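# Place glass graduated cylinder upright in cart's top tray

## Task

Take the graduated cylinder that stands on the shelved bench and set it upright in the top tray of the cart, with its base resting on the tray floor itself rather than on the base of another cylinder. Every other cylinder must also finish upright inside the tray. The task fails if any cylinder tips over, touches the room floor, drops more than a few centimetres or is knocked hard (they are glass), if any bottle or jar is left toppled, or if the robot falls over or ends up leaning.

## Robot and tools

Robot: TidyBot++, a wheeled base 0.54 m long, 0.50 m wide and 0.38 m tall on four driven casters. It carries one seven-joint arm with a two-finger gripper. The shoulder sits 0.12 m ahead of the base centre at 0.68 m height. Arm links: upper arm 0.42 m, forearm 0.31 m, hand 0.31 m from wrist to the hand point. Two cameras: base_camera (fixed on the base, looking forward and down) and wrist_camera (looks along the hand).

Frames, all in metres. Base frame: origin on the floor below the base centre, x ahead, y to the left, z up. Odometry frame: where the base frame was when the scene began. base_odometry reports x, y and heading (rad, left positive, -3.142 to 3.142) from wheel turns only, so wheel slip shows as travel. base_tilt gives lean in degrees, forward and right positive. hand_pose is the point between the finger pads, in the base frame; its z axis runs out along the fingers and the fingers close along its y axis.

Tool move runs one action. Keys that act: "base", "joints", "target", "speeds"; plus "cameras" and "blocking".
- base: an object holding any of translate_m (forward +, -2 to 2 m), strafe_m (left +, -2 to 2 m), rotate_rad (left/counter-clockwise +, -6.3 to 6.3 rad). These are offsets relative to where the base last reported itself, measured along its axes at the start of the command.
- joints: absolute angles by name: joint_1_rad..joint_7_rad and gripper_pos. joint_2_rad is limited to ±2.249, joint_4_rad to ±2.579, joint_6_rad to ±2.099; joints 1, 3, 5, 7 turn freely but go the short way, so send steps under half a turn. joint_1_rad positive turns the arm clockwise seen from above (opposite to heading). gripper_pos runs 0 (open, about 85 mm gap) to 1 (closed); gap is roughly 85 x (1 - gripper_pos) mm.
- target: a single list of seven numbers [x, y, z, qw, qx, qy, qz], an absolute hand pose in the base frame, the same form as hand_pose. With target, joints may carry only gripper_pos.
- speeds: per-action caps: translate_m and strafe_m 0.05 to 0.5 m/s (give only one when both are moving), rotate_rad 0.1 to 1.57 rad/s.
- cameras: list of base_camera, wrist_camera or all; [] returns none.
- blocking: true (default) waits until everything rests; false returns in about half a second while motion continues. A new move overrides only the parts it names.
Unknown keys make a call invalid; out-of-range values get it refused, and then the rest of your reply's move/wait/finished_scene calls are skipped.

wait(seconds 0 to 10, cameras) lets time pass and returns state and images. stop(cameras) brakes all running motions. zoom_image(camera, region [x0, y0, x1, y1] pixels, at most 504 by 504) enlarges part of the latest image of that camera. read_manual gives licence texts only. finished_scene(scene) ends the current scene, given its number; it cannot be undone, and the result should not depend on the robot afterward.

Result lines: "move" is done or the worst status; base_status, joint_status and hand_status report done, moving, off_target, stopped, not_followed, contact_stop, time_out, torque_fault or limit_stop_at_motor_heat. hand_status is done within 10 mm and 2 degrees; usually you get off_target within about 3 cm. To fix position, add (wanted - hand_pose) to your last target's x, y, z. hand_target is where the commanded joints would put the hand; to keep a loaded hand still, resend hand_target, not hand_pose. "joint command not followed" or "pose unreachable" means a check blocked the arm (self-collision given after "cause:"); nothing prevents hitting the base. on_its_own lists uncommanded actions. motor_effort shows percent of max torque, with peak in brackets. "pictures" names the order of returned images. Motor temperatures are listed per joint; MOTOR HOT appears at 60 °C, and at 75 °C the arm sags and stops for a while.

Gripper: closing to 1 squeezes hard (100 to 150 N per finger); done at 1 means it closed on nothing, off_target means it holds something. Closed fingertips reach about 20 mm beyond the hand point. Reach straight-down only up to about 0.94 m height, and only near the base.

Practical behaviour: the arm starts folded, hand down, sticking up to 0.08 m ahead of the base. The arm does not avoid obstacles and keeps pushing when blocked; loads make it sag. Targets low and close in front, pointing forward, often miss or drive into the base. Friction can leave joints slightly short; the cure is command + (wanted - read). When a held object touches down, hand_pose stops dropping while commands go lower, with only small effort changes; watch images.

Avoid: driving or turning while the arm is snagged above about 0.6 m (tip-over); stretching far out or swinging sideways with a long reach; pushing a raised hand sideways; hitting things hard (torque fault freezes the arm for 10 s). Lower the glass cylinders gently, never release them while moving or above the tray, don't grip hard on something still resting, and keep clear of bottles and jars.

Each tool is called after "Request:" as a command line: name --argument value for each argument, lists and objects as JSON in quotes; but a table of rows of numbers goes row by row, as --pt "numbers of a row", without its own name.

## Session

Request:
move --cameras '["all"]'

Scene clock: 0.00 s.
Motor temperatures (°C): [33 34 36 35 40 38 48]
base_odometry: x=+0.000 y=+0.000 heading=+0.000
base_tilt: forward=+0.4 right=-0.3
base_status: not commanded
joint_positions: joint_1_rad=+0.018 joint_2_rad=-0.306 joint_3_rad=+3.136 joint_4_rad=-2.543 joint_5_rad=+0.020 joint_6_rad=-0.889 joint_7_rad=+1.606 gripper_pos=+0.000
joint_status: not commanded
motor_effort: joint_1_rad=-1 joint_2_rad=-3 joint_3_rad=+0 joint_4_rad=+13 joint_5_rad=+0 joint_6_rad=+0 joint_7_rad=+0
hand_pose: x=+0.2444 y=-0.0054 z=+0.5776 quat_wxyz=(+0.009, +1.000, +0.017, +0.008) (m; base frame)
hand_target: x=+0.2446 y=-0.0054 z=+0.5777 quat_wxyz=(+0.009, +1.000, +0.017, +0.008) (m; base frame)
hand_status: not commanded
pictures: base_camera, wrist_camera
camera_calibration:
wrist_camera: T_world_to_cam=[[0.0505147, -0.998243, -0.0309631, 0.00652217], [-0.998448, -0.0512043, 0.0218996, 0.275793], [-0.0234465, 0.0298088, -0.999281, 0.715978], [0, 0, 0, 1]] pos_world=[0.291823, -0.000709964, 0.709625]

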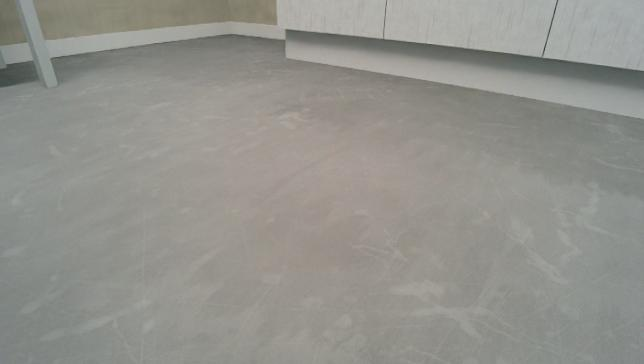

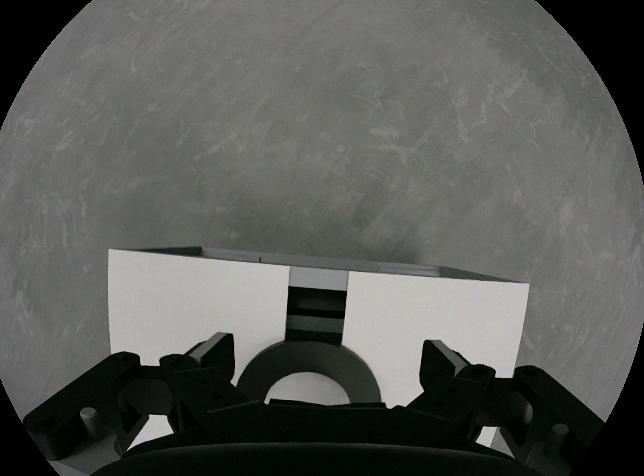

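Request:
move --joints '{"joint_1_rad": 0.0, "joint_2_rad": -0.8, "joint_3_rad": 3.1416, "joint_4_rad": -2.3, "joint_5_rad": 0.045, "joint_6_rad": -0.2, "joint_7_rad": 1.49}' --cameras '["wrist_camera"]'

Scene clock: 16.53 s.
Motor temperatures (°C): [33 34 36 35 40 38 48]
move: done
base_odometry: x=+0.000 y=+0.000 heading=+0.000
base_tilt: forward=+0.4 right=-0.4
base_status: not commanded
joint_positions: joint_1_rad=+0.017 joint_2_rad=-0.785 joint_3_rad=+3.136 joint_4_rad=-2.312 joint_5_rad=+0.020 joint_6_rad=-0.249 joint_7_rad=+1.550 gripper_pos=+0.000
joint_status: all done
motor_effort: joint_1_rad=-1(2) joint_2_rad=+4(6) joint_3_rad=+1(1) joint_4_rad=+22(23) joint_5_rad=+0(1) joint_6_rad=+9(9) joint_7_rad=+1(3)
hand_pose: x=+0.4404 y=-0.0034 z=+0.9297 quat_wxyz=(+0.007, +0.776, -0.006, +0.631) (m; base frame)
hand_target: x=+0.4394 y=-0.0014 z=+0.9571 quat_wxyz=(-0.009, +0.751, -0.017, +0.660) (m; base frame)
hand_status: not commanded
pictures: wrist_camera
camera_calibration:
wrist_camera: T_world_to_cam=[[0.0333773, -0.99941, 0.00811579, -0.0192472], [-0.239984, -0.015897, -0.970647, 1.05274], [0.970203, 0.0304499, -0.240373, -0.0707478], [0, 0, 0, 1]] pos_world=[0.321921, -0.000346256, 1.00498]

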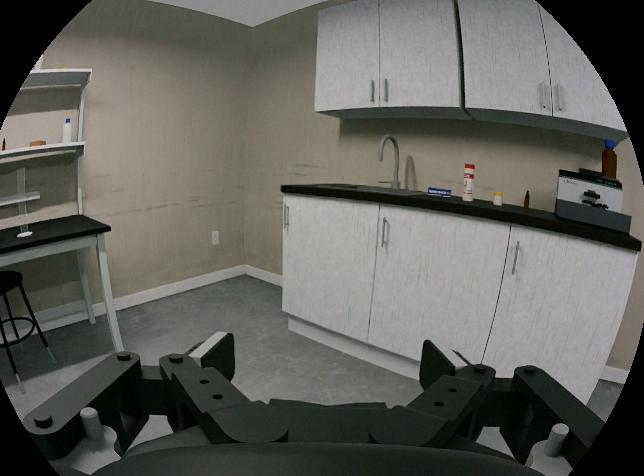

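Request:
move --base '{"rotate_rad": 0.7}' --speeds '{"rotate_rad": 1.0}'

Scene clock: 46.17 s.
Motor temperatures (°C): [33 34 36 35 40 38 48]
move: done
base_odometry: x=+0.000 y=+0.000 heading=+0.699
base_tilt: forward=+0.4 right=-0.3
base_status: done
joint_positions: joint_1_rad=+0.011 joint_2_rad=-0.785 joint_3_rad=+3.136 joint_4_rad=-2.312 joint_5_rad=+0.020 joint_6_rad=-0.246 joint_7_rad=+1.549 gripper_pos=+0.000
joint_status: not commanded
motor_effort: joint_1_rad=+0(2) joint_2_rad=+4(5) joint_3_rad=+1(2) joint_4_rad=+22(23) joint_5_rad=+0(2) joint_6_rad=+9(9) joint_7_rad=+1(1)
hand_pose: x=+0.4405 y=-0.0015 z=+0.9306 quat_wxyz=(+0.005, +0.775, -0.004, +0.632) (m; base frame)
hand_target: x=+0.4394 y=-0.0014 z=+0.9571 quat_wxyz=(-0.009, +0.751, -0.017, +0.660) (m; base frame)
hand_status: not commanded
pictures: base_camera, wrist_camera
camera_calibration:
wrist_camera: T_world_to_cam=[[0.0391111, -0.999205, 0.00777992, -0.0195942], [-0.236988, -0.0168394, -0.971367, 1.05304], [0.970725, 0.0361475, -0.237458, -0.0736982], [0, 0, 0, 1]] pos_world=[0.321865, 0.000818035, 1.00554]

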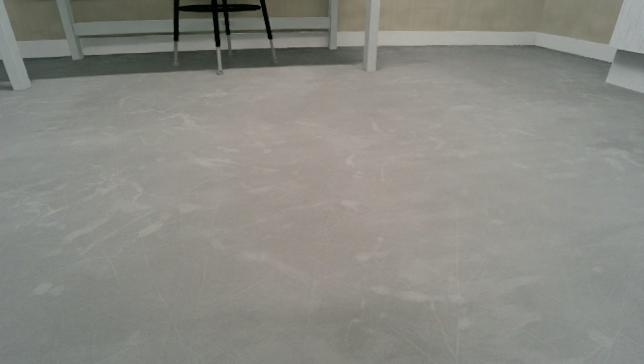

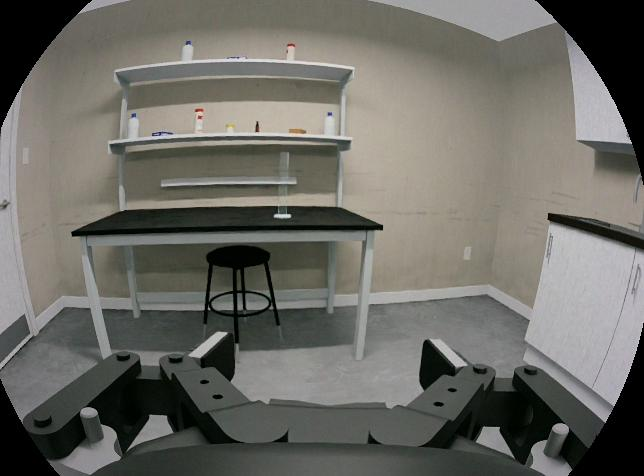

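Request:
move --base '{"rotate_rad": 1.4}' --speeds '{"rotate_rad": 1.2}'

Request:
move --base '{"rotate_rad": 1.4}' --speeds '{"rotate_rad": 1.2}'

Scene clock: 52.67 s.
Motor temperatures (°C): [33 34 36 35 40 38 48]
move: done
base_odometry: x=+0.000 y=+0.000 heading=+2.098
base_tilt: forward=+0.4 right=-0.4
base_status: done
joint_positions: joint_1_rad=+0.010 joint_2_rad=-0.785 joint_3_rad=+3.136 joint_4_rad=-2.312 joint_5_rad=+0.020 joint_6_rad=-0.246 joint_7_rad=+1.549 gripper_pos=+0.000
joint_status: not commanded
motor_effort: joint_1_rad=-1(2) joint_2_rad=+4(4) joint_3_rad=+1(2) joint_4_rad=+22(23) joint_5_rad=+0(1) joint_6_rad=+9(9) joint_7_rad=+0(1)
hand_pose: x=+0.4406 y=-0.0013 z=+0.9307 quat_wxyz=(+0.005, +0.775, -0.004, +0.632) (m; base frame)
hand_target: x=+0.4394 y=-0.0014 z=+0.9571 quat_wxyz=(-0.009, +0.751, -0.017, +0.660) (m; base frame)
hand_status: not commanded
pictures: base_camera, wrist_camera
camera_calibration:
wrist_camera: T_world_to_cam=[[0.0396789, -0.999183, 0.00767511, -0.0195573], [-0.236682, -0.016861, -0.971441, 1.05307], [0.970777, 0.0367292, -0.237157, -0.0740046], [0, 0, 0, 1]] pos_world=[0.321861, 0.000932631, 1.0056]

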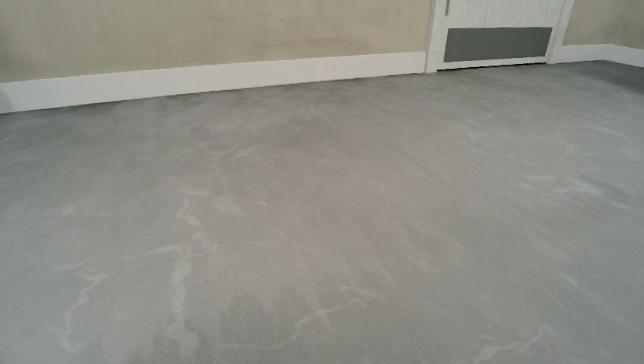

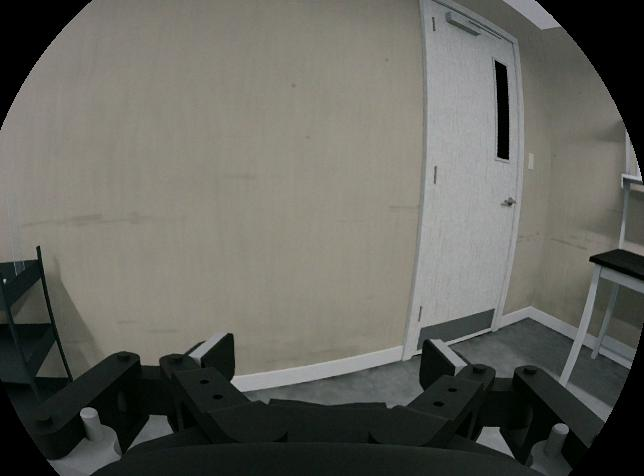

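Scene clock: 54.87 s.
Motor temperatures (°C): [33 34 36 35 40 38 48]
move: done
base_odometry: x=+0.000 y=+0.000 heading=-2.786
base_tilt: forward=+0.4 right=-0.3
base_status: done
joint_positions: joint_1_rad=+0.010 joint_2_rad=-0.785 joint_3_rad=+3.136 joint_4_rad=-2.312 joint_5_rad=+0.020 joint_6_rad=-0.246 joint_7_rad=+1.549 gripper_pos=+0.000
joint_status: not commanded
motor_effort: joint_1_rad=-1(2) joint_2_rad=+4(4) joint_3_rad=+1(2) joint_4_rad=+22(23) joint_5_rad=-1(1) joint_6_rad=+9(9) joint_7_rad=+1(1)
hand_pose: x=+0.4406 y=-0.0012 z=+0.9307 quat_wxyz=(+0.005, +0.775, -0.004, +0.632) (m; base frame)
hand_target: x=+0.4394 y=-0.0014 z=+0.9571 quat_wxyz=(-0.009, +0.751, -0.017, +0.660) (m; base frame)
hand_status: not commanded
pictures: base_camera, wrist_camera
camera_calibration:
wrist_camera: T_world_to_cam=[[0.0400798, -0.999167, 0.00762127, -0.0195514], [-0.236556, -0.016899, -0.971471, 1.05309], [0.970791, 0.0371335, -0.237036, -0.074127], [0, 0, 0, 1]] pos_world=[0.321859, 0.00101363, 1.00562]

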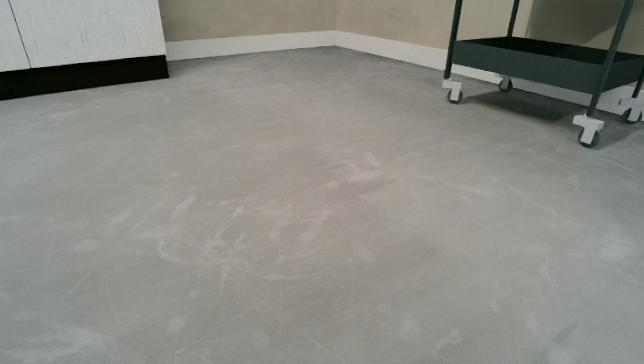

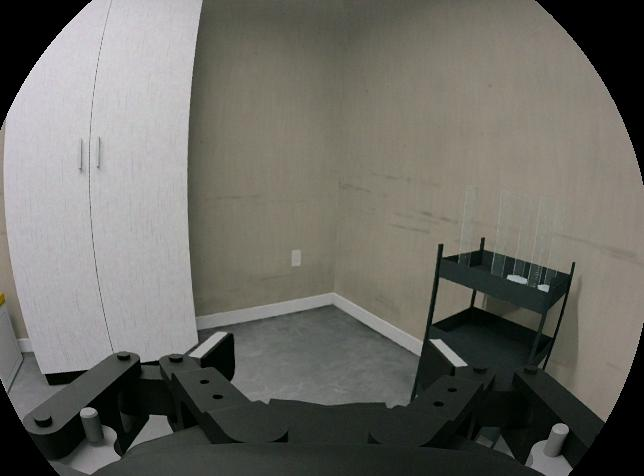

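Request:
move --base '{"rotate_rad": -0.5}' --speeds '{"rotate_rad": 1.0}'

Request:
zoom_image --camera "wrist_camera" --region '[200, 120, 440, 400]'

Scene clock: 63.17 s.
Motor temperatures (°C): [33 34 36 35 40 38 48]
move: done
base_odometry: x=+0.000 y=+0.000 heading=+2.999
base_tilt: forward=+0.4 right=-0.3
base_status: done
joint_positions: joint_1_rad=+0.009 joint_2_rad=-0.785 joint_3_rad=+3.136 joint_4_rad=-2.312 joint_5_rad=+0.020 joint_6_rad=-0.245 joint_7_rad=+1.549 gripper_pos=+0.000
joint_status: not commanded
motor_effort: joint_1_rad=+0(2) joint_2_rad=+4(4) joint_3_rad=+1(2) joint_4_rad=+22(23) joint_5_rad=+0(1) joint_6_rad=+9(9) joint_7_rad=+0(1)
hand_pose: x=+0.4406 y=-0.0011 z=+0.9308 quat_wxyz=(+0.004, +0.775, -0.003, +0.632) (m; base frame)
hand_target: x=+0.4394 y=-0.0014 z=+0.9571 quat_wxyz=(-0.009, +0.751, -0.017, +0.660) (m; base frame)
hand_status: not commanded
pictures: base_camera, wrist_camera
camera_calibration:
wrist_camera: T_world_to_cam=[[0.0404807, -0.999152, 0.00756743, -0.0195454], [-0.23643, -0.016937, -0.971501, 1.0531], [0.970805, 0.0375379, -0.236915, -0.0742494], [0, 0, 0, 1]] pos_world=[0.321857, 0.00109464, 1.00564]

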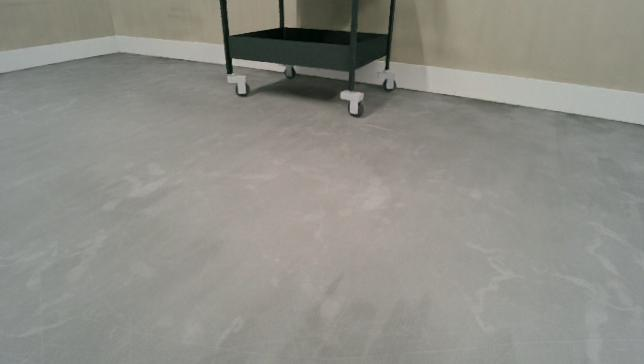

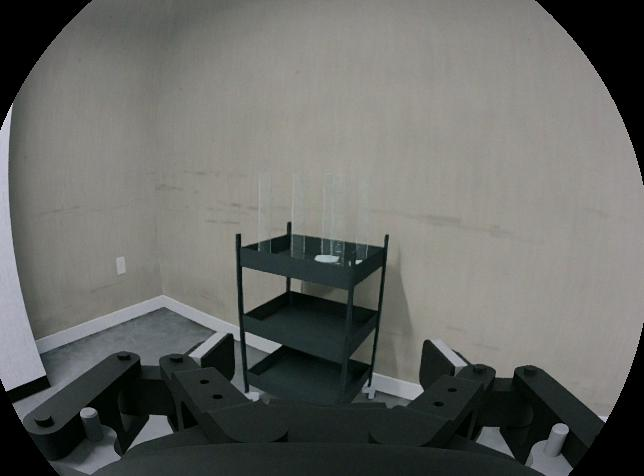

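Scaled by 1.800.

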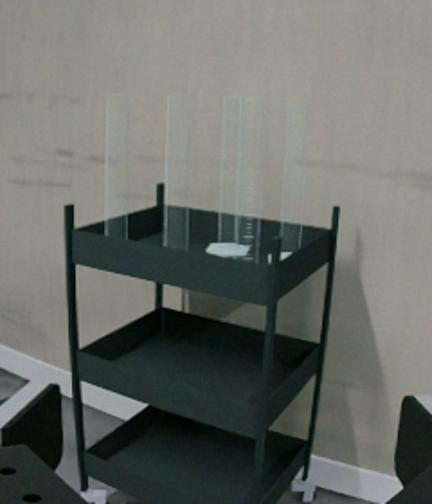

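Request:
zoom_image --camera "wrist_camera" --region '[230, 160, 400, 290]'

Request:
zoom_image --camera "base_camera" --region '[200, 0, 420, 130]'

Scaled by 2.965.

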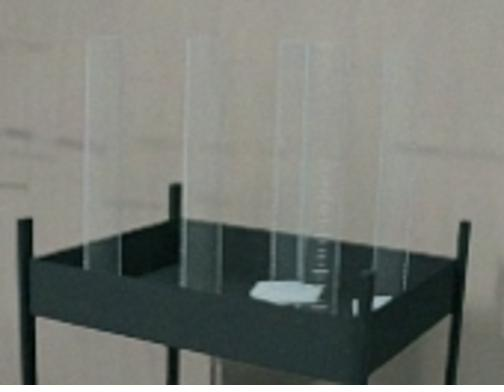

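Scaled by 2.291.

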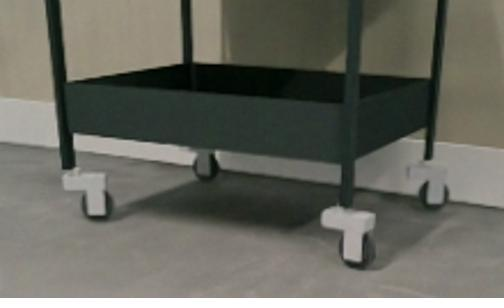

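Request:
move --base '{"translate_m": -0.754, "strafe_m": -0.658, "rotate_rad": -1.972}' --speeds '{"translate_m": 0.45, "rotate_rad": 1.0}'

Request:
zoom_image --camera "wrist_camera" --region '[180, 60, 460, 320]'

Scene clock: 183.50 s.
Motor temperatures (°C): [33 34 36 35 39 38 47]
move: done
base_odometry: x=+0.840 y=+0.544 heading=+1.026
base_tilt: forward=+0.4 right=-0.3
base_status: done
joint_positions: joint_1_rad=+0.009 joint_2_rad=-0.786 joint_3_rad=+3.136 joint_4_rad=-2.312 joint_5_rad=+0.020 joint_6_rad=-0.244 joint_7_rad=+1.549 gripper_pos=+0.000
joint_status: not commanded
motor_effort: joint_1_rad=+0(2) joint_2_rad=+4(5) joint_3_rad=+1(3) joint_4_rad=+22(23) joint_5_rad=+0(2) joint_6_rad=+9(9) joint_7_rad=+1(1)
hand_pose: x=+0.4405 y=-0.0009 z=+0.9316 quat_wxyz=(+0.004, +0.774, -0.003, +0.633) (m; base frame)
hand_target: x=+0.4394 y=-0.0014 z=+0.9571 quat_wxyz=(-0.009, +0.751, -0.017, +0.660) (m; base frame)
hand_status: not commanded
pictures: base_camera, wrist_camera
camera_calibration:
wrist_camera: T_world_to_cam=[[0.0410882, -0.999126, 0.00769144, -0.0197277], [-0.233909, -0.0171027, -0.972108, 1.05333], [0.97139, 0.0381431, -0.234407, -0.0765453], [0, 0, 0, 1]] pos_world=[0.321548, 0.00122404, 1.00616]

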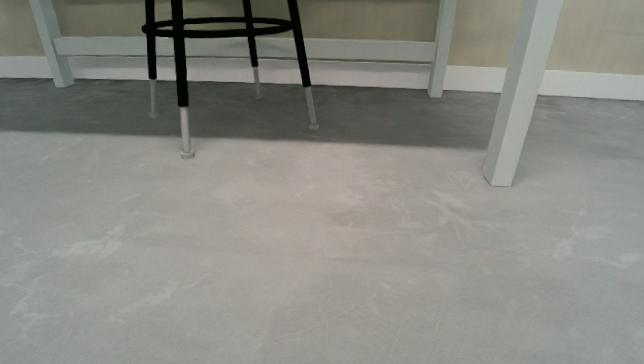

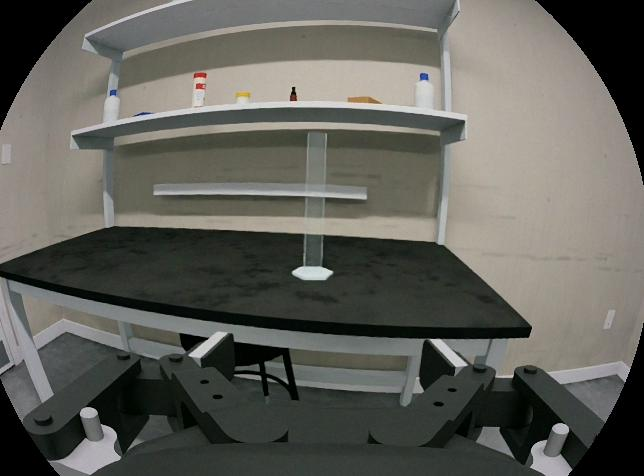

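Scaled by 1.800.

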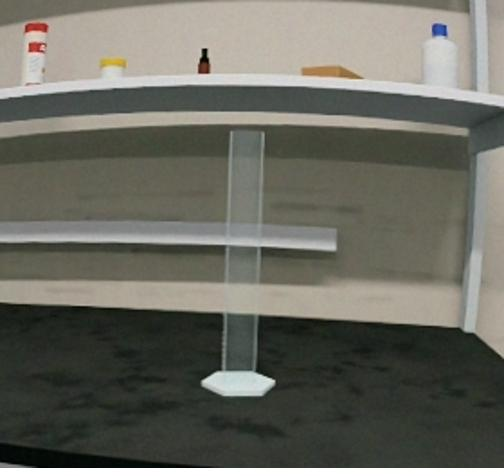

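Request:
move --base '{"translate_m": 0.12}' --speeds '{"translate_m": 0.2}' --joints '{"joint_1_rad": 0.0, "joint_2_rad": 0.154, "joint_3_rad": 3.1416, "joint_4_rad": -2.0, "joint_5_rad": 0.045, "joint_6_rad": 0.67, "joint_7_rad": 1.49, "gripper_pos": 0.0}'

Scene clock: 247.07 s.
Motor temperatures (°C): [33 34 36 35 39 38 47]
move: done
base_odometry: x=+0.903 y=+0.647 heading=+1.026
base_tilt: forward=+0.5 right=-0.4
base_status: done
joint_positions: joint_1_rad=+0.009 joint_2_rad=+0.136 joint_3_rad=+3.136 joint_4_rad=-2.016 joint_5_rad=+0.020 joint_6_rad=+0.622 joint_7_rad=+1.549 gripper_pos=+0.000
joint_status: all done
motor_effort: joint_1_rad=+0(2) joint_2_rad=-25(27) joint_3_rad=+0(2) joint_4_rad=+19(23) joint_5_rad=-1(2) joint_6_rad=+9(11) joint_7_rad=+0(2)
hand_pose: x=+0.7497 y=+0.0026 z=+0.9390 quat_wxyz=(-0.005, +0.693, +0.001, +0.721) (m; base frame)
hand_target: x=+0.7559 y=+0.0100 z=+0.9513 quat_wxyz=(-0.026, +0.676, -0.005, +0.736) (m; base frame)
hand_status: not commanded
pictures: base_camera, wrist_camera
camera_calibration:
wrist_camera: T_world_to_cam=[[0.0572479, -0.998294, 0.0114484, -0.0446488], [0.00411546, -0.0112311, -0.999928, 0.980565], [0.998352, 0.0572909, 0.00346548, -0.618919], [0, 0, 0, 1]] pos_world=[0.616419, 0.00189864, 0.983151]

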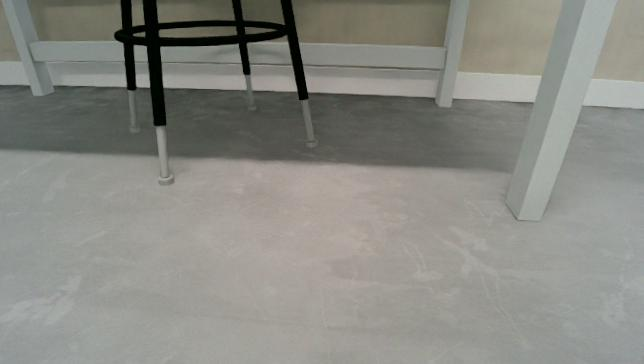

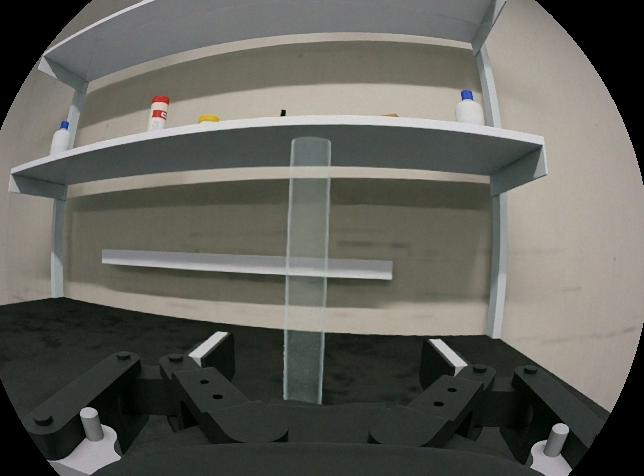

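Request:
move --base '{"translate_m": 0.09, "strafe_m": 0.023}' --speeds '{"translate_m": 0.15}'

Request:
zoom_image --camera "wrist_camera" --region '[220, 100, 440, 440]'

Scene clock: 289.10 s.
Motor temperatures (°C): [33 34 36 35 39 38 47]
move: done
base_odometry: x=+0.930 y=+0.736 heading=+1.025
base_tilt: forward=+0.5 right=-0.3
base_status: done
joint_positions: joint_1_rad=+0.009 joint_2_rad=+0.140 joint_3_rad=+3.136 joint_4_rad=-2.012 joint_5_rad=+0.020 joint_6_rad=+0.625 joint_7_rad=+1.549 gripper_pos=+0.000
joint_status: not commanded
motor_effort: joint_1_rad=+0(3) joint_2_rad=-25(28) joint_3_rad=+0(1) joint_4_rad=+19(20) joint_5_rad=-1(1) joint_6_rad=+9(9) joint_7_rad=+0(2)
hand_pose: x=+0.7515 y=+0.0026 z=+0.9393 quat_wxyz=(-0.005, +0.692, +0.001, +0.722) (m; base frame)
hand_target: x=+0.7559 y=+0.0100 z=+0.9513 quat_wxyz=(-0.026, +0.676, -0.005, +0.736) (m; base frame)
hand_status: not commanded
pictures: base_camera, wrist_camera
camera_calibration:
wrist_camera: T_world_to_cam=[[0.0572687, -0.998292, 0.0115437, -0.0448595], [0.00669785, -0.0111782, -0.999915, 0.978951], [0.998336, 0.0573412, 0.00604625, -0.623134], [0, 0, 0, 1]] pos_world=[0.61811, 0.00189124, 0.983153]

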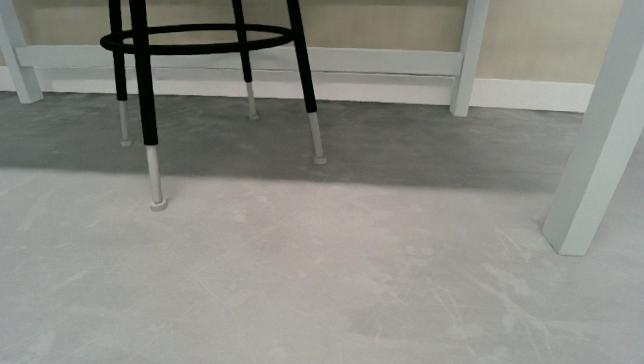

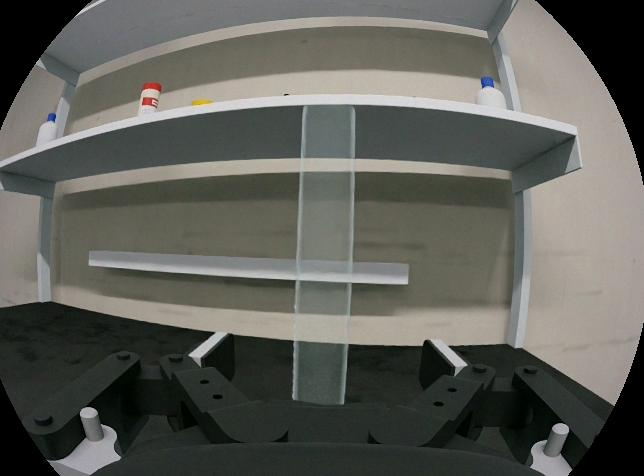

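Scaled by 1.482.

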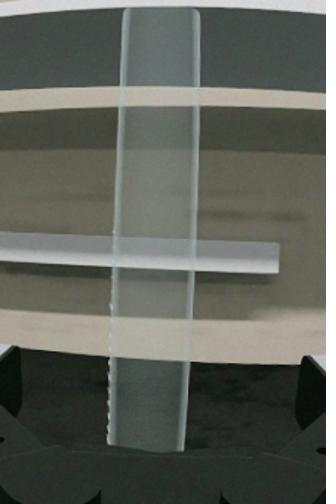

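Request:
move --base '{"translate_m": 0.07, "strafe_m": 0.006}' --speeds '{"translate_m": 0.12}' --cameras '["wrist_camera"]'

Request:
zoom_image --camera "wrist_camera" --region '[200, 260, 460, 460]'

Scene clock: 304.57 s.
Motor temperatures (°C): [33 34 36 35 39 38 47]
move: done
base_odometry: x=+0.961 y=+0.799 heading=+1.026
base_tilt: forward=+0.4 right=-0.4
base_status: done
joint_positions: joint_1_rad=+0.009 joint_2_rad=+0.144 joint_3_rad=+3.136 joint_4_rad=-2.010 joint_5_rad=+0.020 joint_6_rad=+0.626 joint_7_rad=+1.549 gripper_pos=+0.000
joint_status: not commanded
motor_effort: joint_1_rad=-1(2) joint_2_rad=-25(28) joint_3_rad=+0(2) joint_4_rad=+19(20) joint_5_rad=-1(2) joint_6_rad=+9(9) joint_7_rad=+0(1)
hand_pose: x=+0.7527 y=+0.0026 z=+0.9383 quat_wxyz=(-0.005, +0.692, +0.001, +0.722) (m; base frame)
hand_target: x=+0.7559 y=+0.0100 z=+0.9513 quat_wxyz=(-0.026, +0.676, -0.005, +0.736) (m; base frame)
hand_status: not commanded
pictures: wrist_camera
camera_calibration:
wrist_camera: T_world_to_cam=[[0.057322, -0.99829, 0.0114592, -0.0448641], [0.00578957, -0.0111455, -0.999921, 0.978658], [0.998339, 0.0573838, 0.00514079, -0.62347], [0, 0, 0, 1]] pos_world=[0.61934, 0.00189732, 0.9823]

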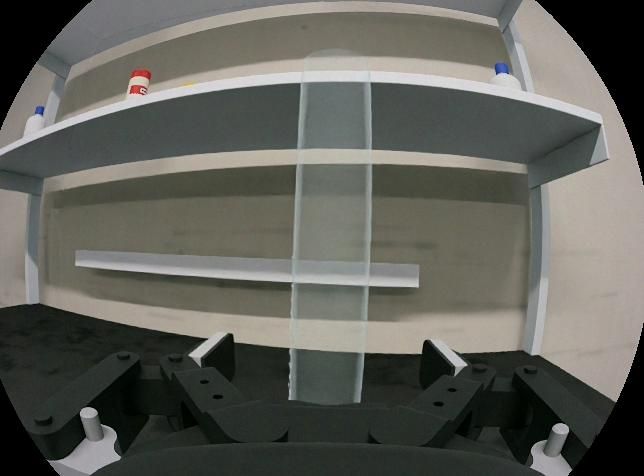

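Scaled by 1.938.

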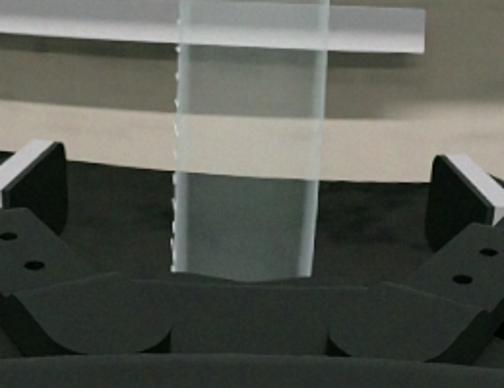

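Request:
move --base '{"translate_m": 0.048, "strafe_m": 0.002}' --speeds '{"translate_m": 0.1}' --cameras '["wrist_camera"]'

Request:
zoom_image --camera "wrist_camera" --region '[200, 260, 460, 460]'

Scene clock: 312.93 s.
Motor temperatures (°C): [33 34 36 35 39 38 47]
move: done
base_odometry: x=+0.984 y=+0.841 heading=+1.026
base_tilt: forward=+0.5 right=-0.4
base_status: done
joint_positions: joint_1_rad=+0.009 joint_2_rad=+0.145 joint_3_rad=+3.136 joint_4_rad=-2.010 joint_5_rad=+0.020 joint_6_rad=+0.626 joint_7_rad=+1.549 gripper_pos=+0.000
joint_status: not commanded
motor_effort: joint_1_rad=-1(2) joint_2_rad=-25(29) joint_3_rad=+0(1) joint_4_rad=+20(20) joint_5_rad=-1(1) joint_6_rad=+9(9) joint_7_rad=+1(1)
hand_pose: x=+0.7531 y=+0.0026 z=+0.9379 quat_wxyz=(-0.005, +0.692, +0.001, +0.722) (m; base frame)
hand_target: x=+0.7559 y=+0.0100 z=+0.9513 quat_wxyz=(-0.026, +0.676, -0.005, +0.736) (m; base frame)
hand_status: not commanded
pictures: wrist_camera
camera_calibration:
wrist_camera: T_world_to_cam=[[0.0573323, -0.99829, 0.0114265, -0.044864], [0.00545174, -0.0111321, -0.999923, 0.978522], [0.99834, 0.0573902, 0.00480419, -0.6236], [0, 0, 0, 1]] pos_world=[0.619802, 0.00189424, 0.981956]

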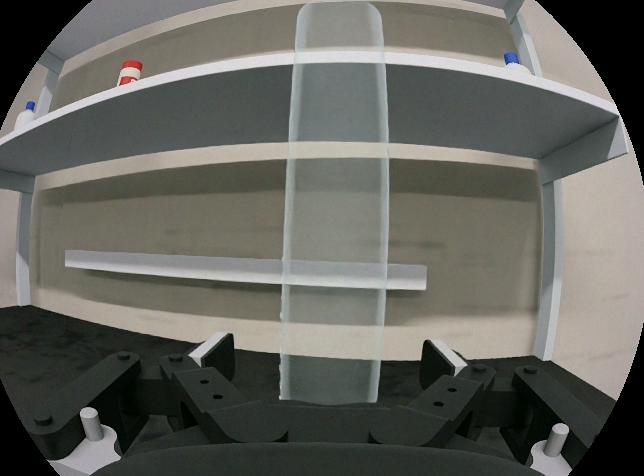

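Scaled by 1.938.

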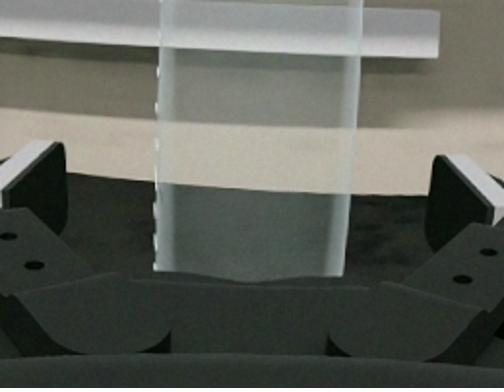

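Request:
move --base '{"translate_m": 0.005, "strafe_m": -0.0015}' --speeds '{"translate_m": 0.1}' --cameras '["wrist_camera"]'

Request:
zoom_image --camera "wrist_camera" --region '[200, 260, 460, 460]'

Scene clock: 319.57 s.
Motor temperatures (°C): [33 34 36 35 39 38 47]
move: done
base_odometry: x=+0.988 y=+0.845 heading=+1.026
base_tilt: forward=+0.5 right=-0.4
base_status: done
joint_positions: joint_1_rad=+0.008 joint_2_rad=+0.146 joint_3_rad=+3.136 joint_4_rad=-2.009 joint_5_rad=+0.020 joint_6_rad=+0.627 joint_7_rad=+1.549 gripper_pos=+0.000
joint_status: not commanded
motor_effort: joint_1_rad=-1(2) joint_2_rad=-26(30) joint_3_rad=+0(2) joint_4_rad=+19(19) joint_5_rad=-2(2) joint_6_rad=+9(9) joint_7_rad=+2(2)
hand_pose: x=+0.7533 y=+0.0030 z=+0.9378 quat_wxyz=(-0.005, +0.692, +0.001, +0.722) (m; base frame)
hand_target: x=+0.7559 y=+0.0100 z=+0.9513 quat_wxyz=(-0.026, +0.676, -0.005, +0.736) (m; base frame)
hand_status: not commanded
pictures: wrist_camera
camera_calibration:
wrist_camera: T_world_to_cam=[[0.057837, -0.998261, 0.0114235, -0.0449314], [0.00553085, -0.0111221, -0.999923, 0.978365], [0.998311, 0.0578957, 0.00487796, -0.62381], [0, 0, 0, 1]] pos_world=[0.619944, 0.00214412, 0.981846]

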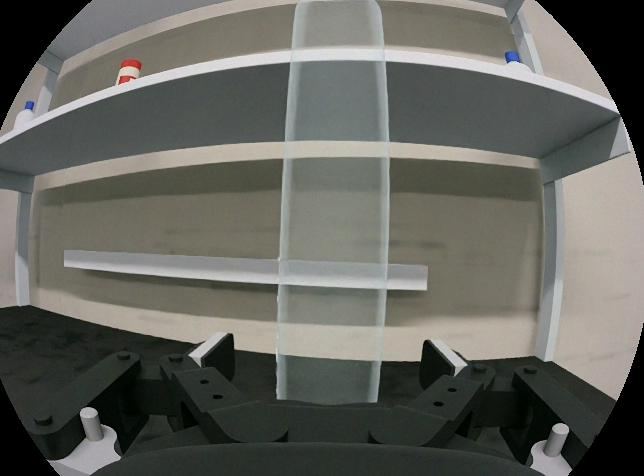

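Scaled by 1.938.

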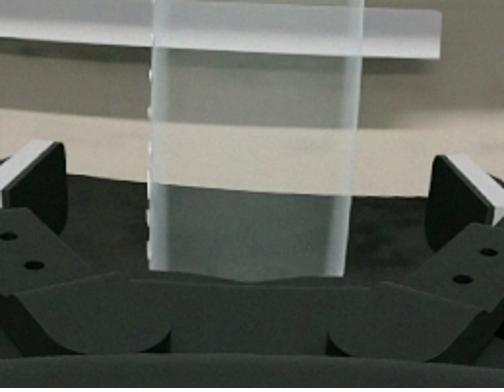

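Request:
move --base '{"strafe_m": -0.0012}' --joints '{"gripper_pos": 0.47}' --cameras '["wrist_camera"]'

Request:
zoom_image --camera "wrist_camera" --region '[200, 260, 460, 460]'

Scene clock: 331.07 s.
Motor temperatures (°C): [33 34 36 35 39 38 47]
move: done
base_odometry: x=+0.989 y=+0.844 heading=+1.026
base_tilt: forward=+0.5 right=-0.3
base_status: done
joint_positions: joint_1_rad=+0.008 joint_2_rad=+0.146 joint_3_rad=+3.136 joint_4_rad=-2.009 joint_5_rad=+0.020 joint_6_rad=+0.627 joint_7_rad=+1.549 gripper_pos=+0.470
joint_status: all done
motor_effort: joint_1_rad=-1(4) joint_2_rad=-26(26) joint_3_rad=+0(3) joint_4_rad=+20(20) joint_5_rad=-1(2) joint_6_rad=+9(9) joint_7_rad=+1(1)
hand_pose: x=+0.7533 y=+0.0032 z=+0.9378 quat_wxyz=(-0.005, +0.692, +0.001, +0.722) (m; base frame)
hand_target: x=+0.7559 y=+0.0100 z=+0.9513 quat_wxyz=(-0.026, +0.676, -0.005, +0.736) (m; base frame)
hand_status: not commanded
pictures: wrist_camera
camera_calibration:
wrist_camera: T_world_to_cam=[[0.0581651, -0.998242, 0.0114011, -0.0449415], [0.00553364, -0.0110979, -0.999923, 0.978365], [0.998292, 0.0582237, 0.0048784, -0.623812], [0, 0, 0, 1]] pos_world=[0.619946, 0.00231594, 0.981845]

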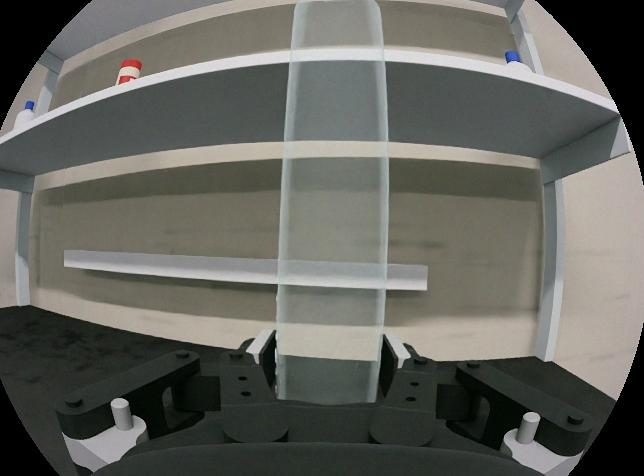

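Scaled by 1.938.

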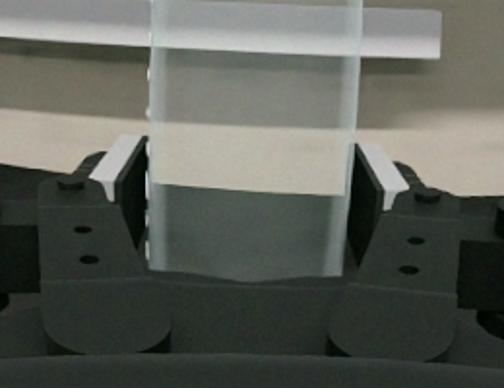

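Request:
move --joints '{"gripper_pos": 0.56}' --cameras '[]'

Request:
move --joints '{"gripper_pos": 0.65}' --cameras '[]'

Request:
move --joints '{"gripper_pos": 0.8}' --cameras '["wrist_camera"]'

Scene clock: 336.43 s.
Motor temperatures (°C): [33 34 36 35 39 38 47]
move: done
base_odometry: x=+0.989 y=+0.844 heading=+1.026
base_tilt: forward=+0.5 right=-0.3
base_status: not commanded
joint_positions: joint_1_rad=+0.008 joint_2_rad=+0.146 joint_3_rad=+3.136 joint_4_rad=-2.009 joint_5_rad=+0.020 joint_6_rad=+0.627 joint_7_rad=+1.548 gripper_pos=+0.544
joint_status: all done
motor_effort: joint_1_rad=-1(2) joint_2_rad=-26(26) joint_3_rad=+0(0) joint_4_rad=+20(21) joint_5_rad=+0(1) joint_6_rad=+10(10) joint_7_rad=+0(1)
hand_pose: x=+0.7533 y=+0.0032 z=+0.9379 quat_wxyz=(-0.006, +0.692, +0.001, +0.722) (m; base frame)
hand_target: x=+0.7559 y=+0.0100 z=+0.9513 quat_wxyz=(-0.026, +0.676, -0.005, +0.736) (m; base frame)
hand_status: not commanded
pictures: none
No camera images: "cameras" was empty.

Scene clock: 336.93 s.
Motor temperatures (°C): [33 34 36 35 39 38 47]
move: off_target
base_odometry: x=+0.989 y=+0.844 heading=+1.026
base_tilt: forward=+0.5 right=-0.3
base_status: not commanded
joint_positions: joint_1_rad=+0.008 joint_2_rad=+0.146 joint_3_rad=+3.136 joint_4_rad=-2.009 joint_5_rad=+0.020 joint_6_rad=+0.627 joint_7_rad=+1.548 gripper_pos=+0.550
joint_status: gripper_pos off_target (ended at +0.550, target +0.650)
motor_effort: joint_1_rad=-1(1) joint_2_rad=-27(27) joint_3_rad=+0(0) joint_4_rad=+20(21) joint_5_rad=-2(2) joint_6_rad=+10(10) joint_7_rad=+1(1)
hand_pose: x=+0.7533 y=+0.0032 z=+0.9379 quat_wxyz=(-0.006, +0.692, +0.001, +0.722) (m; base frame)
hand_target: x=+0.7559 y=+0.0100 z=+0.9513 quat_wxyz=(-0.026, +0.676, -0.005, +0.736) (m; base frame)
hand_status: not commanded
pictures: none
No camera images: "cameras" was empty.

Scene clock: 337.50 s.
Motor temperatures (°C): [33 34 36 35 39 38 47]
move: off_target
base_odometry: x=+0.989 y=+0.844 heading=+1.026
base_tilt: forward=+0.5 right=-0.4
base_status: not commanded
joint_positions: joint_1_rad=+0.008 joint_2_rad=+0.146 joint_3_rad=+3.136 joint_4_rad=-2.009 joint_5_rad=+0.020 joint_6_rad=+0.627 joint_7_rad=+1.548 gripper_pos=+0.550
joint_status: gripper_pos off_target (ended at +0.550, target +0.800)
motor_effort: joint_1_rad=-1(1) joint_2_rad=-26(27) joint_3_rad=+0(0) joint_4_rad=+20(21) joint_5_rad=-1(1) joint_6_rad=+10(10) joint_7_rad=+0(1)
hand_pose: x=+0.7533 y=+0.0032 z=+0.9379 quat_wxyz=(-0.006, +0.692, +0.001, +0.722) (m; base frame)
hand_target: x=+0.7559 y=+0.0100 z=+0.9513 quat_wxyz=(-0.026, +0.676, -0.005, +0.736) (m; base frame)
hand_status: not commanded
pictures: wrist_camera
camera_calibration:
wrist_camera: T_world_to_cam=[[0.0581837, -0.998245, 0.0109819, -0.0445621], [0.00565166, -0.010671, -0.999927, 0.978316], [0.99829, 0.0582415, 0.00502086, -0.623943], [0, 0, 0, 1]] pos_world=[0.619939, 0.0022951, 0.981867]

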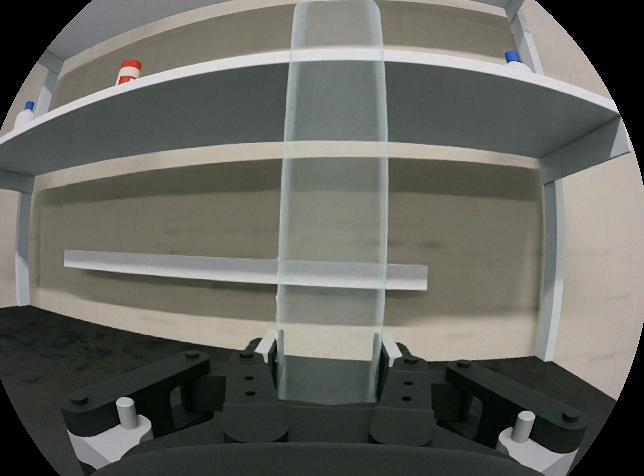

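Request:
move --joints '{"joint_2_rad": 0.104, "joint_4_rad": -1.93, "joint_6_rad": 0.49}' --cameras '["wrist_camera"]'

Scene clock: 349.77 s.
Motor temperatures (°C): [33 34 36 35 39 38 47]
move: done
base_odometry: x=+0.989 y=+0.844 heading=+1.026
base_tilt: forward=+0.5 right=-0.4
base_status: not commanded
joint_positions: joint_1_rad=+0.008 joint_2_rad=+0.125 joint_3_rad=+3.136 joint_4_rad=-1.953 joint_5_rad=+0.020 joint_6_rad=+0.506 joint_7_rad=+1.548 gripper_pos=+0.550
joint_status: all done
motor_effort: joint_1_rad=+0(2) joint_2_rad=-28(29) joint_3_rad=+0(0) joint_4_rad=+22(22) joint_5_rad=-1(1) joint_6_rad=+11(11) joint_7_rad=+0(2)
hand_pose: x=+0.7575 y=+0.0025 z=+0.9462 quat_wxyz=(-0.004, +0.708, +0.001, +0.707) (m; base frame)
hand_target: x=+0.7550 y=+0.0079 z=+0.9680 quat_wxyz=(-0.022, +0.698, -0.007, +0.716) (m; base frame)
hand_status: not commanded
pictures: wrist_camera
camera_calibration:
wrist_camera: T_world_to_cam=[[0.0565774, -0.998351, 0.00973815, -0.0431313], [-0.0380855, -0.0119048, -0.999204, 1.01907], [0.997672, 0.0561615, -0.0386962, -0.586307], [0, 0, 0, 1]] pos_world=[0.626193, 0.00199948, 0.995987]

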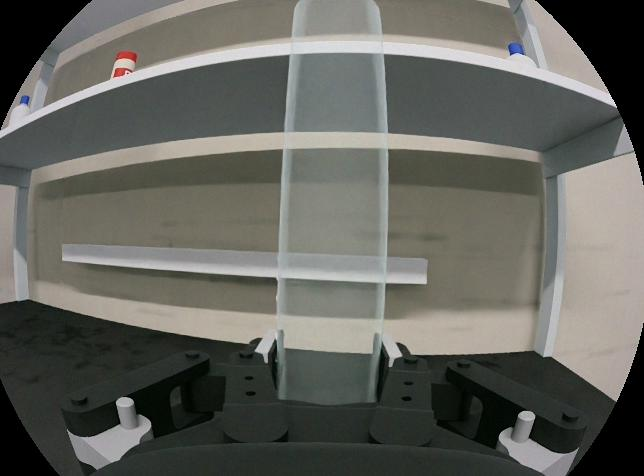

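Request:
move --joints '{"joint_2_rad": 0.085, "joint_4_rad": -1.90, "joint_6_rad": 0.465}' --cameras '["wrist_camera"]'

Scene clock: 368.33 s.
Motor temperatures (°C): [33 35 36 35 39 38 47]
move: done
base_odometry: x=+0.989 y=+0.844 heading=+1.026
base_tilt: forward=+0.5 right=-0.3
base_status: not commanded
joint_positions: joint_1_rad=+0.008 joint_2_rad=+0.107 joint_3_rad=+3.136 joint_4_rad=-1.923 joint_5_rad=+0.020 joint_6_rad=+0.486 joint_7_rad=+1.548 gripper_pos=+0.550
joint_status: all done
motor_effort: joint_1_rad=+0(1) joint_2_rad=-28(30) joint_3_rad=+0(0) joint_4_rad=+22(23) joint_5_rad=-1(1) joint_6_rad=+11(12) joint_7_rad=+1(1)
hand_pose: x=+0.7567 y=+0.0025 z=+0.9695 quat_wxyz=(-0.004, +0.697, +0.001, +0.717) (m; base frame)
hand_target: x=+0.7533 y=+0.0076 z=+0.9902 quat_wxyz=(-0.022, +0.689, -0.007, +0.724) (m; base frame)
hand_status: not commanded
pictures: wrist_camera
camera_calibration:
wrist_camera: T_world_to_cam=[[0.0559127, -0.998367, 0.0117146, -0.0448164], [-0.00923329, -0.0122494, -0.999882, 1.02114], [0.998393, 0.055798, -0.00990311, -0.613121], [0, 0, 0, 1]] pos_world=[0.62407, 0.00197612, 1.01548]

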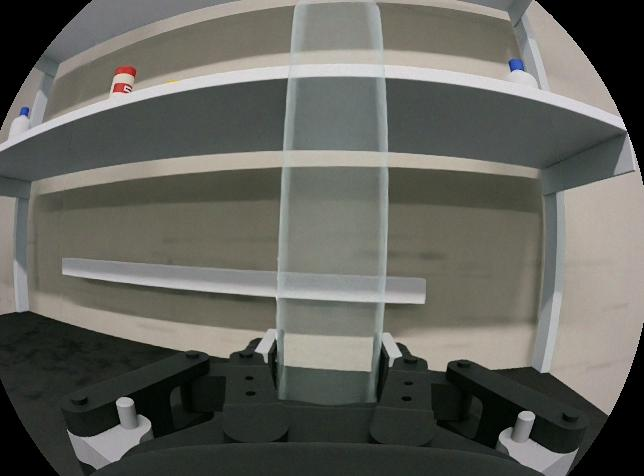

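Request:
move --base '{"translate_m": -0.3}' --speeds '{"translate_m": 0.3}' --cameras '["wrist_camera"]'

Scene clock: 491.30 s.
Motor temperatures (°C): [33 35 36 35 39 38 47]
move: done
base_odometry: x=+0.834 y=+0.588 heading=+1.027
base_tilt: forward=+0.4 right=-0.3
base_status: done
joint_positions: joint_1_rad=+0.007 joint_2_rad=+0.095 joint_3_rad=+3.136 joint_4_rad=-1.921 joint_5_rad=+0.020 joint_6_rad=+0.486 joint_7_rad=+1.548 gripper_pos=+0.550
joint_status: not commanded
motor_effort: joint_1_rad=+0(2) joint_2_rad=-27(32) joint_3_rad=+0(1) joint_4_rad=+23(24) joint_5_rad=+0(2) joint_6_rad=+11(12) joint_7_rad=+1(1)
hand_pose: x=+0.7537 y=+0.0032 z=+0.9776 quat_wxyz=(-0.005, +0.693, +0.001, +0.721) (m; base frame)
hand_target: x=+0.7533 y=+0.0076 z=+0.9902 quat_wxyz=(-0.022, +0.689, -0.007, +0.724) (m; base frame)
hand_status: not commanded
pictures: wrist_camera
camera_calibration:
wrist_camera: T_world_to_cam=[[0.0568172, -0.998309, 0.0122699, -0.0452767], [0.00339865, -0.0120962, -0.999921, 1.01973], [0.998379, 0.0568545, 0.00270563, -0.62241], [0, 0, 0, 1]] pos_world=[0.620508, 0.0025215, 1.02189]

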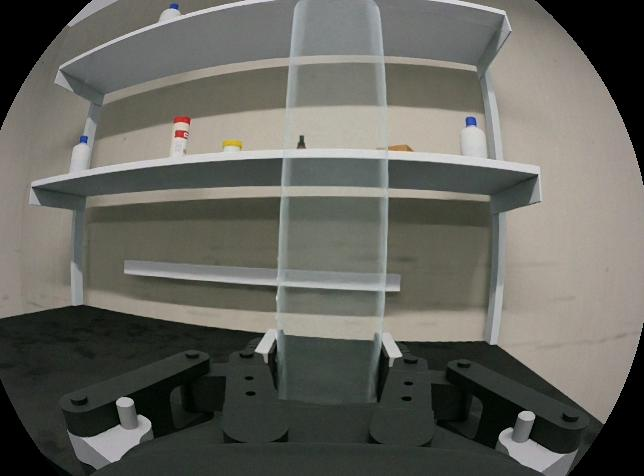

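Request:
move --base '{"translate_m": -0.8145, "strafe_m": 0.307, "rotate_rad": 2.42}' --speeds '{"translate_m": 0.4, "rotate_rad": 0.7}' --joints '{"joint_2_rad": 0.04, "joint_4_rad": -1.69, "joint_6_rad": 0.2}'

Scene clock: 562.90 s.
Motor temperatures (°C): [33 35 36 35 39 38 47]
move: done
base_odometry: x=+0.149 y=+0.050 heading=-2.837
base_tilt: forward=+0.4 right=-0.3
base_status: done
joint_positions: joint_1_rad=-0.004 joint_2_rad=+0.060 joint_3_rad=+3.140 joint_4_rad=-1.714 joint_5_rad=+0.020 joint_6_rad=+0.230 joint_7_rad=+1.548 gripper_pos=+0.550
joint_status: all done
motor_effort: joint_1_rad=-1(5) joint_2_rad=-27(32) joint_3_rad=+0(4) joint_4_rad=+24(25) joint_5_rad=-1(2) joint_6_rad=+11(12) joint_7_rad=+1(1)
hand_pose: x=+0.7634 y=+0.0063 z=+1.0469 quat_wxyz=(-0.005, +0.697, +0.002, +0.717) (m; base frame)
hand_target: x=+0.7572 y=+0.0041 z=+1.0650 quat_wxyz=(-0.016, +0.693, -0.009, +0.721) (m; base frame)
hand_status: not commanded
pictures: base_camera, wrist_camera
camera_calibration:
wrist_camera: T_world_to_cam=[[0.0590769, -0.998161, 0.0135579, -0.0466441], [-0.00945263, -0.0141404, -0.999855, 1.09876], [0.998209, 0.0589402, -0.0102706, -0.61869], [0, 0, 0, 1]] pos_world=[0.630724, 0.00544421, 1.09288]

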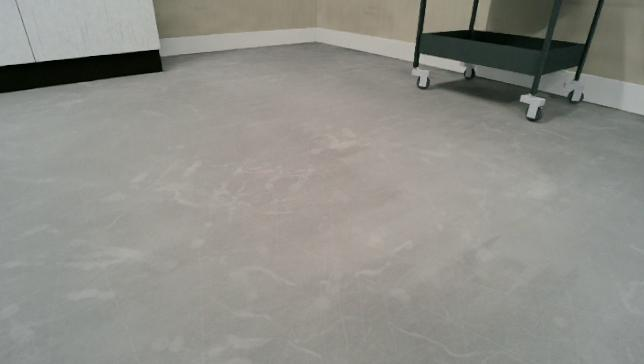

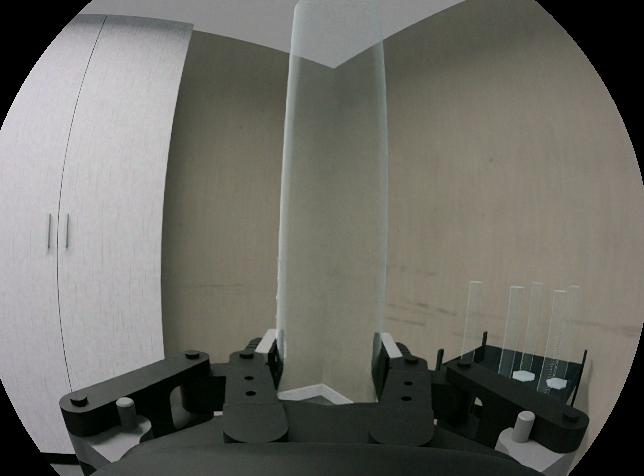

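Request:
zoom_image --camera "wrist_camera" --region '[430, 270, 600, 410]'

Request:
zoom_image --camera "base_camera" --region '[400, 0, 620, 130]'

Scaled by 2.965.

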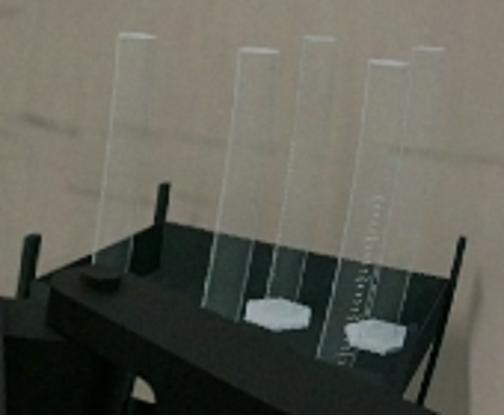

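Scaled by 2.291.

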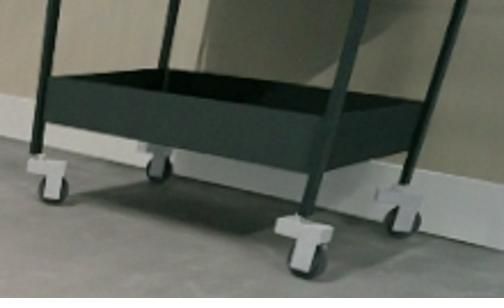

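Request:
move --base '{"translate_m": -0.8148, "strafe_m": -0.308, "rotate_rad": -2.42}' --speeds '{"translate_m": 0.4, "rotate_rad": 0.7}' --joints '{"joint_2_rad": 0.085, "joint_4_rad": -1.89, "joint_6_rad": 0.505}' --cameras '["wrist_camera"]'

Scene clock: 726.33 s.
Motor temperatures (°C): [33 35 36 35 39 38 47]
move: done
base_odometry: x=+0.834 y=+0.588 heading=+1.027
base_tilt: forward=+0.5 right=-0.3
base_status: done
joint_positions: joint_1_rad=+0.005 joint_2_rad=+0.093 joint_3_rad=+3.139 joint_4_rad=-1.896 joint_5_rad=+0.020 joint_6_rad=+0.447 joint_7_rad=+1.548 gripper_pos=+0.550
joint_status: all done
motor_effort: joint_1_rad=-1(5) joint_2_rad=-27(33) joint_3_rad=+0(4) joint_4_rad=+22(25) joint_5_rad=-1(3) joint_6_rad=+11(12) joint_7_rad=+1(1)
hand_pose: x=+0.7565 y=+0.0030 z=+0.9822 quat_wxyz=(-0.004, +0.697, +0.001, +0.717) (m; base frame)
hand_target: x=+0.7534 y=+0.0081 z=+1.0086 quat_wxyz=(-0.023, +0.671, -0.006, +0.741) (m; base frame)
hand_status: not commanded
pictures: wrist_camera
camera_calibration:
wrist_camera: T_world_to_cam=[[0.0561856, -0.998347, 0.0121031, -0.045045], [-0.00799107, -0.0125715, -0.999889, 1.03287], [0.998388, 0.0560826, -0.0086842, -0.614033], [0, 0, 0, 1]] pos_world=[0.623828, 0.00245076, 1.02796]

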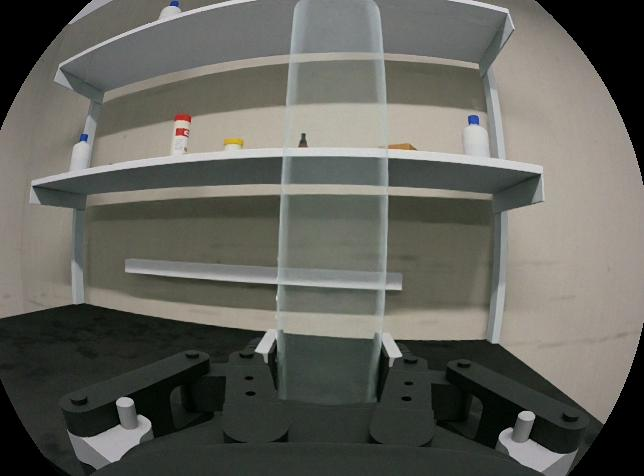

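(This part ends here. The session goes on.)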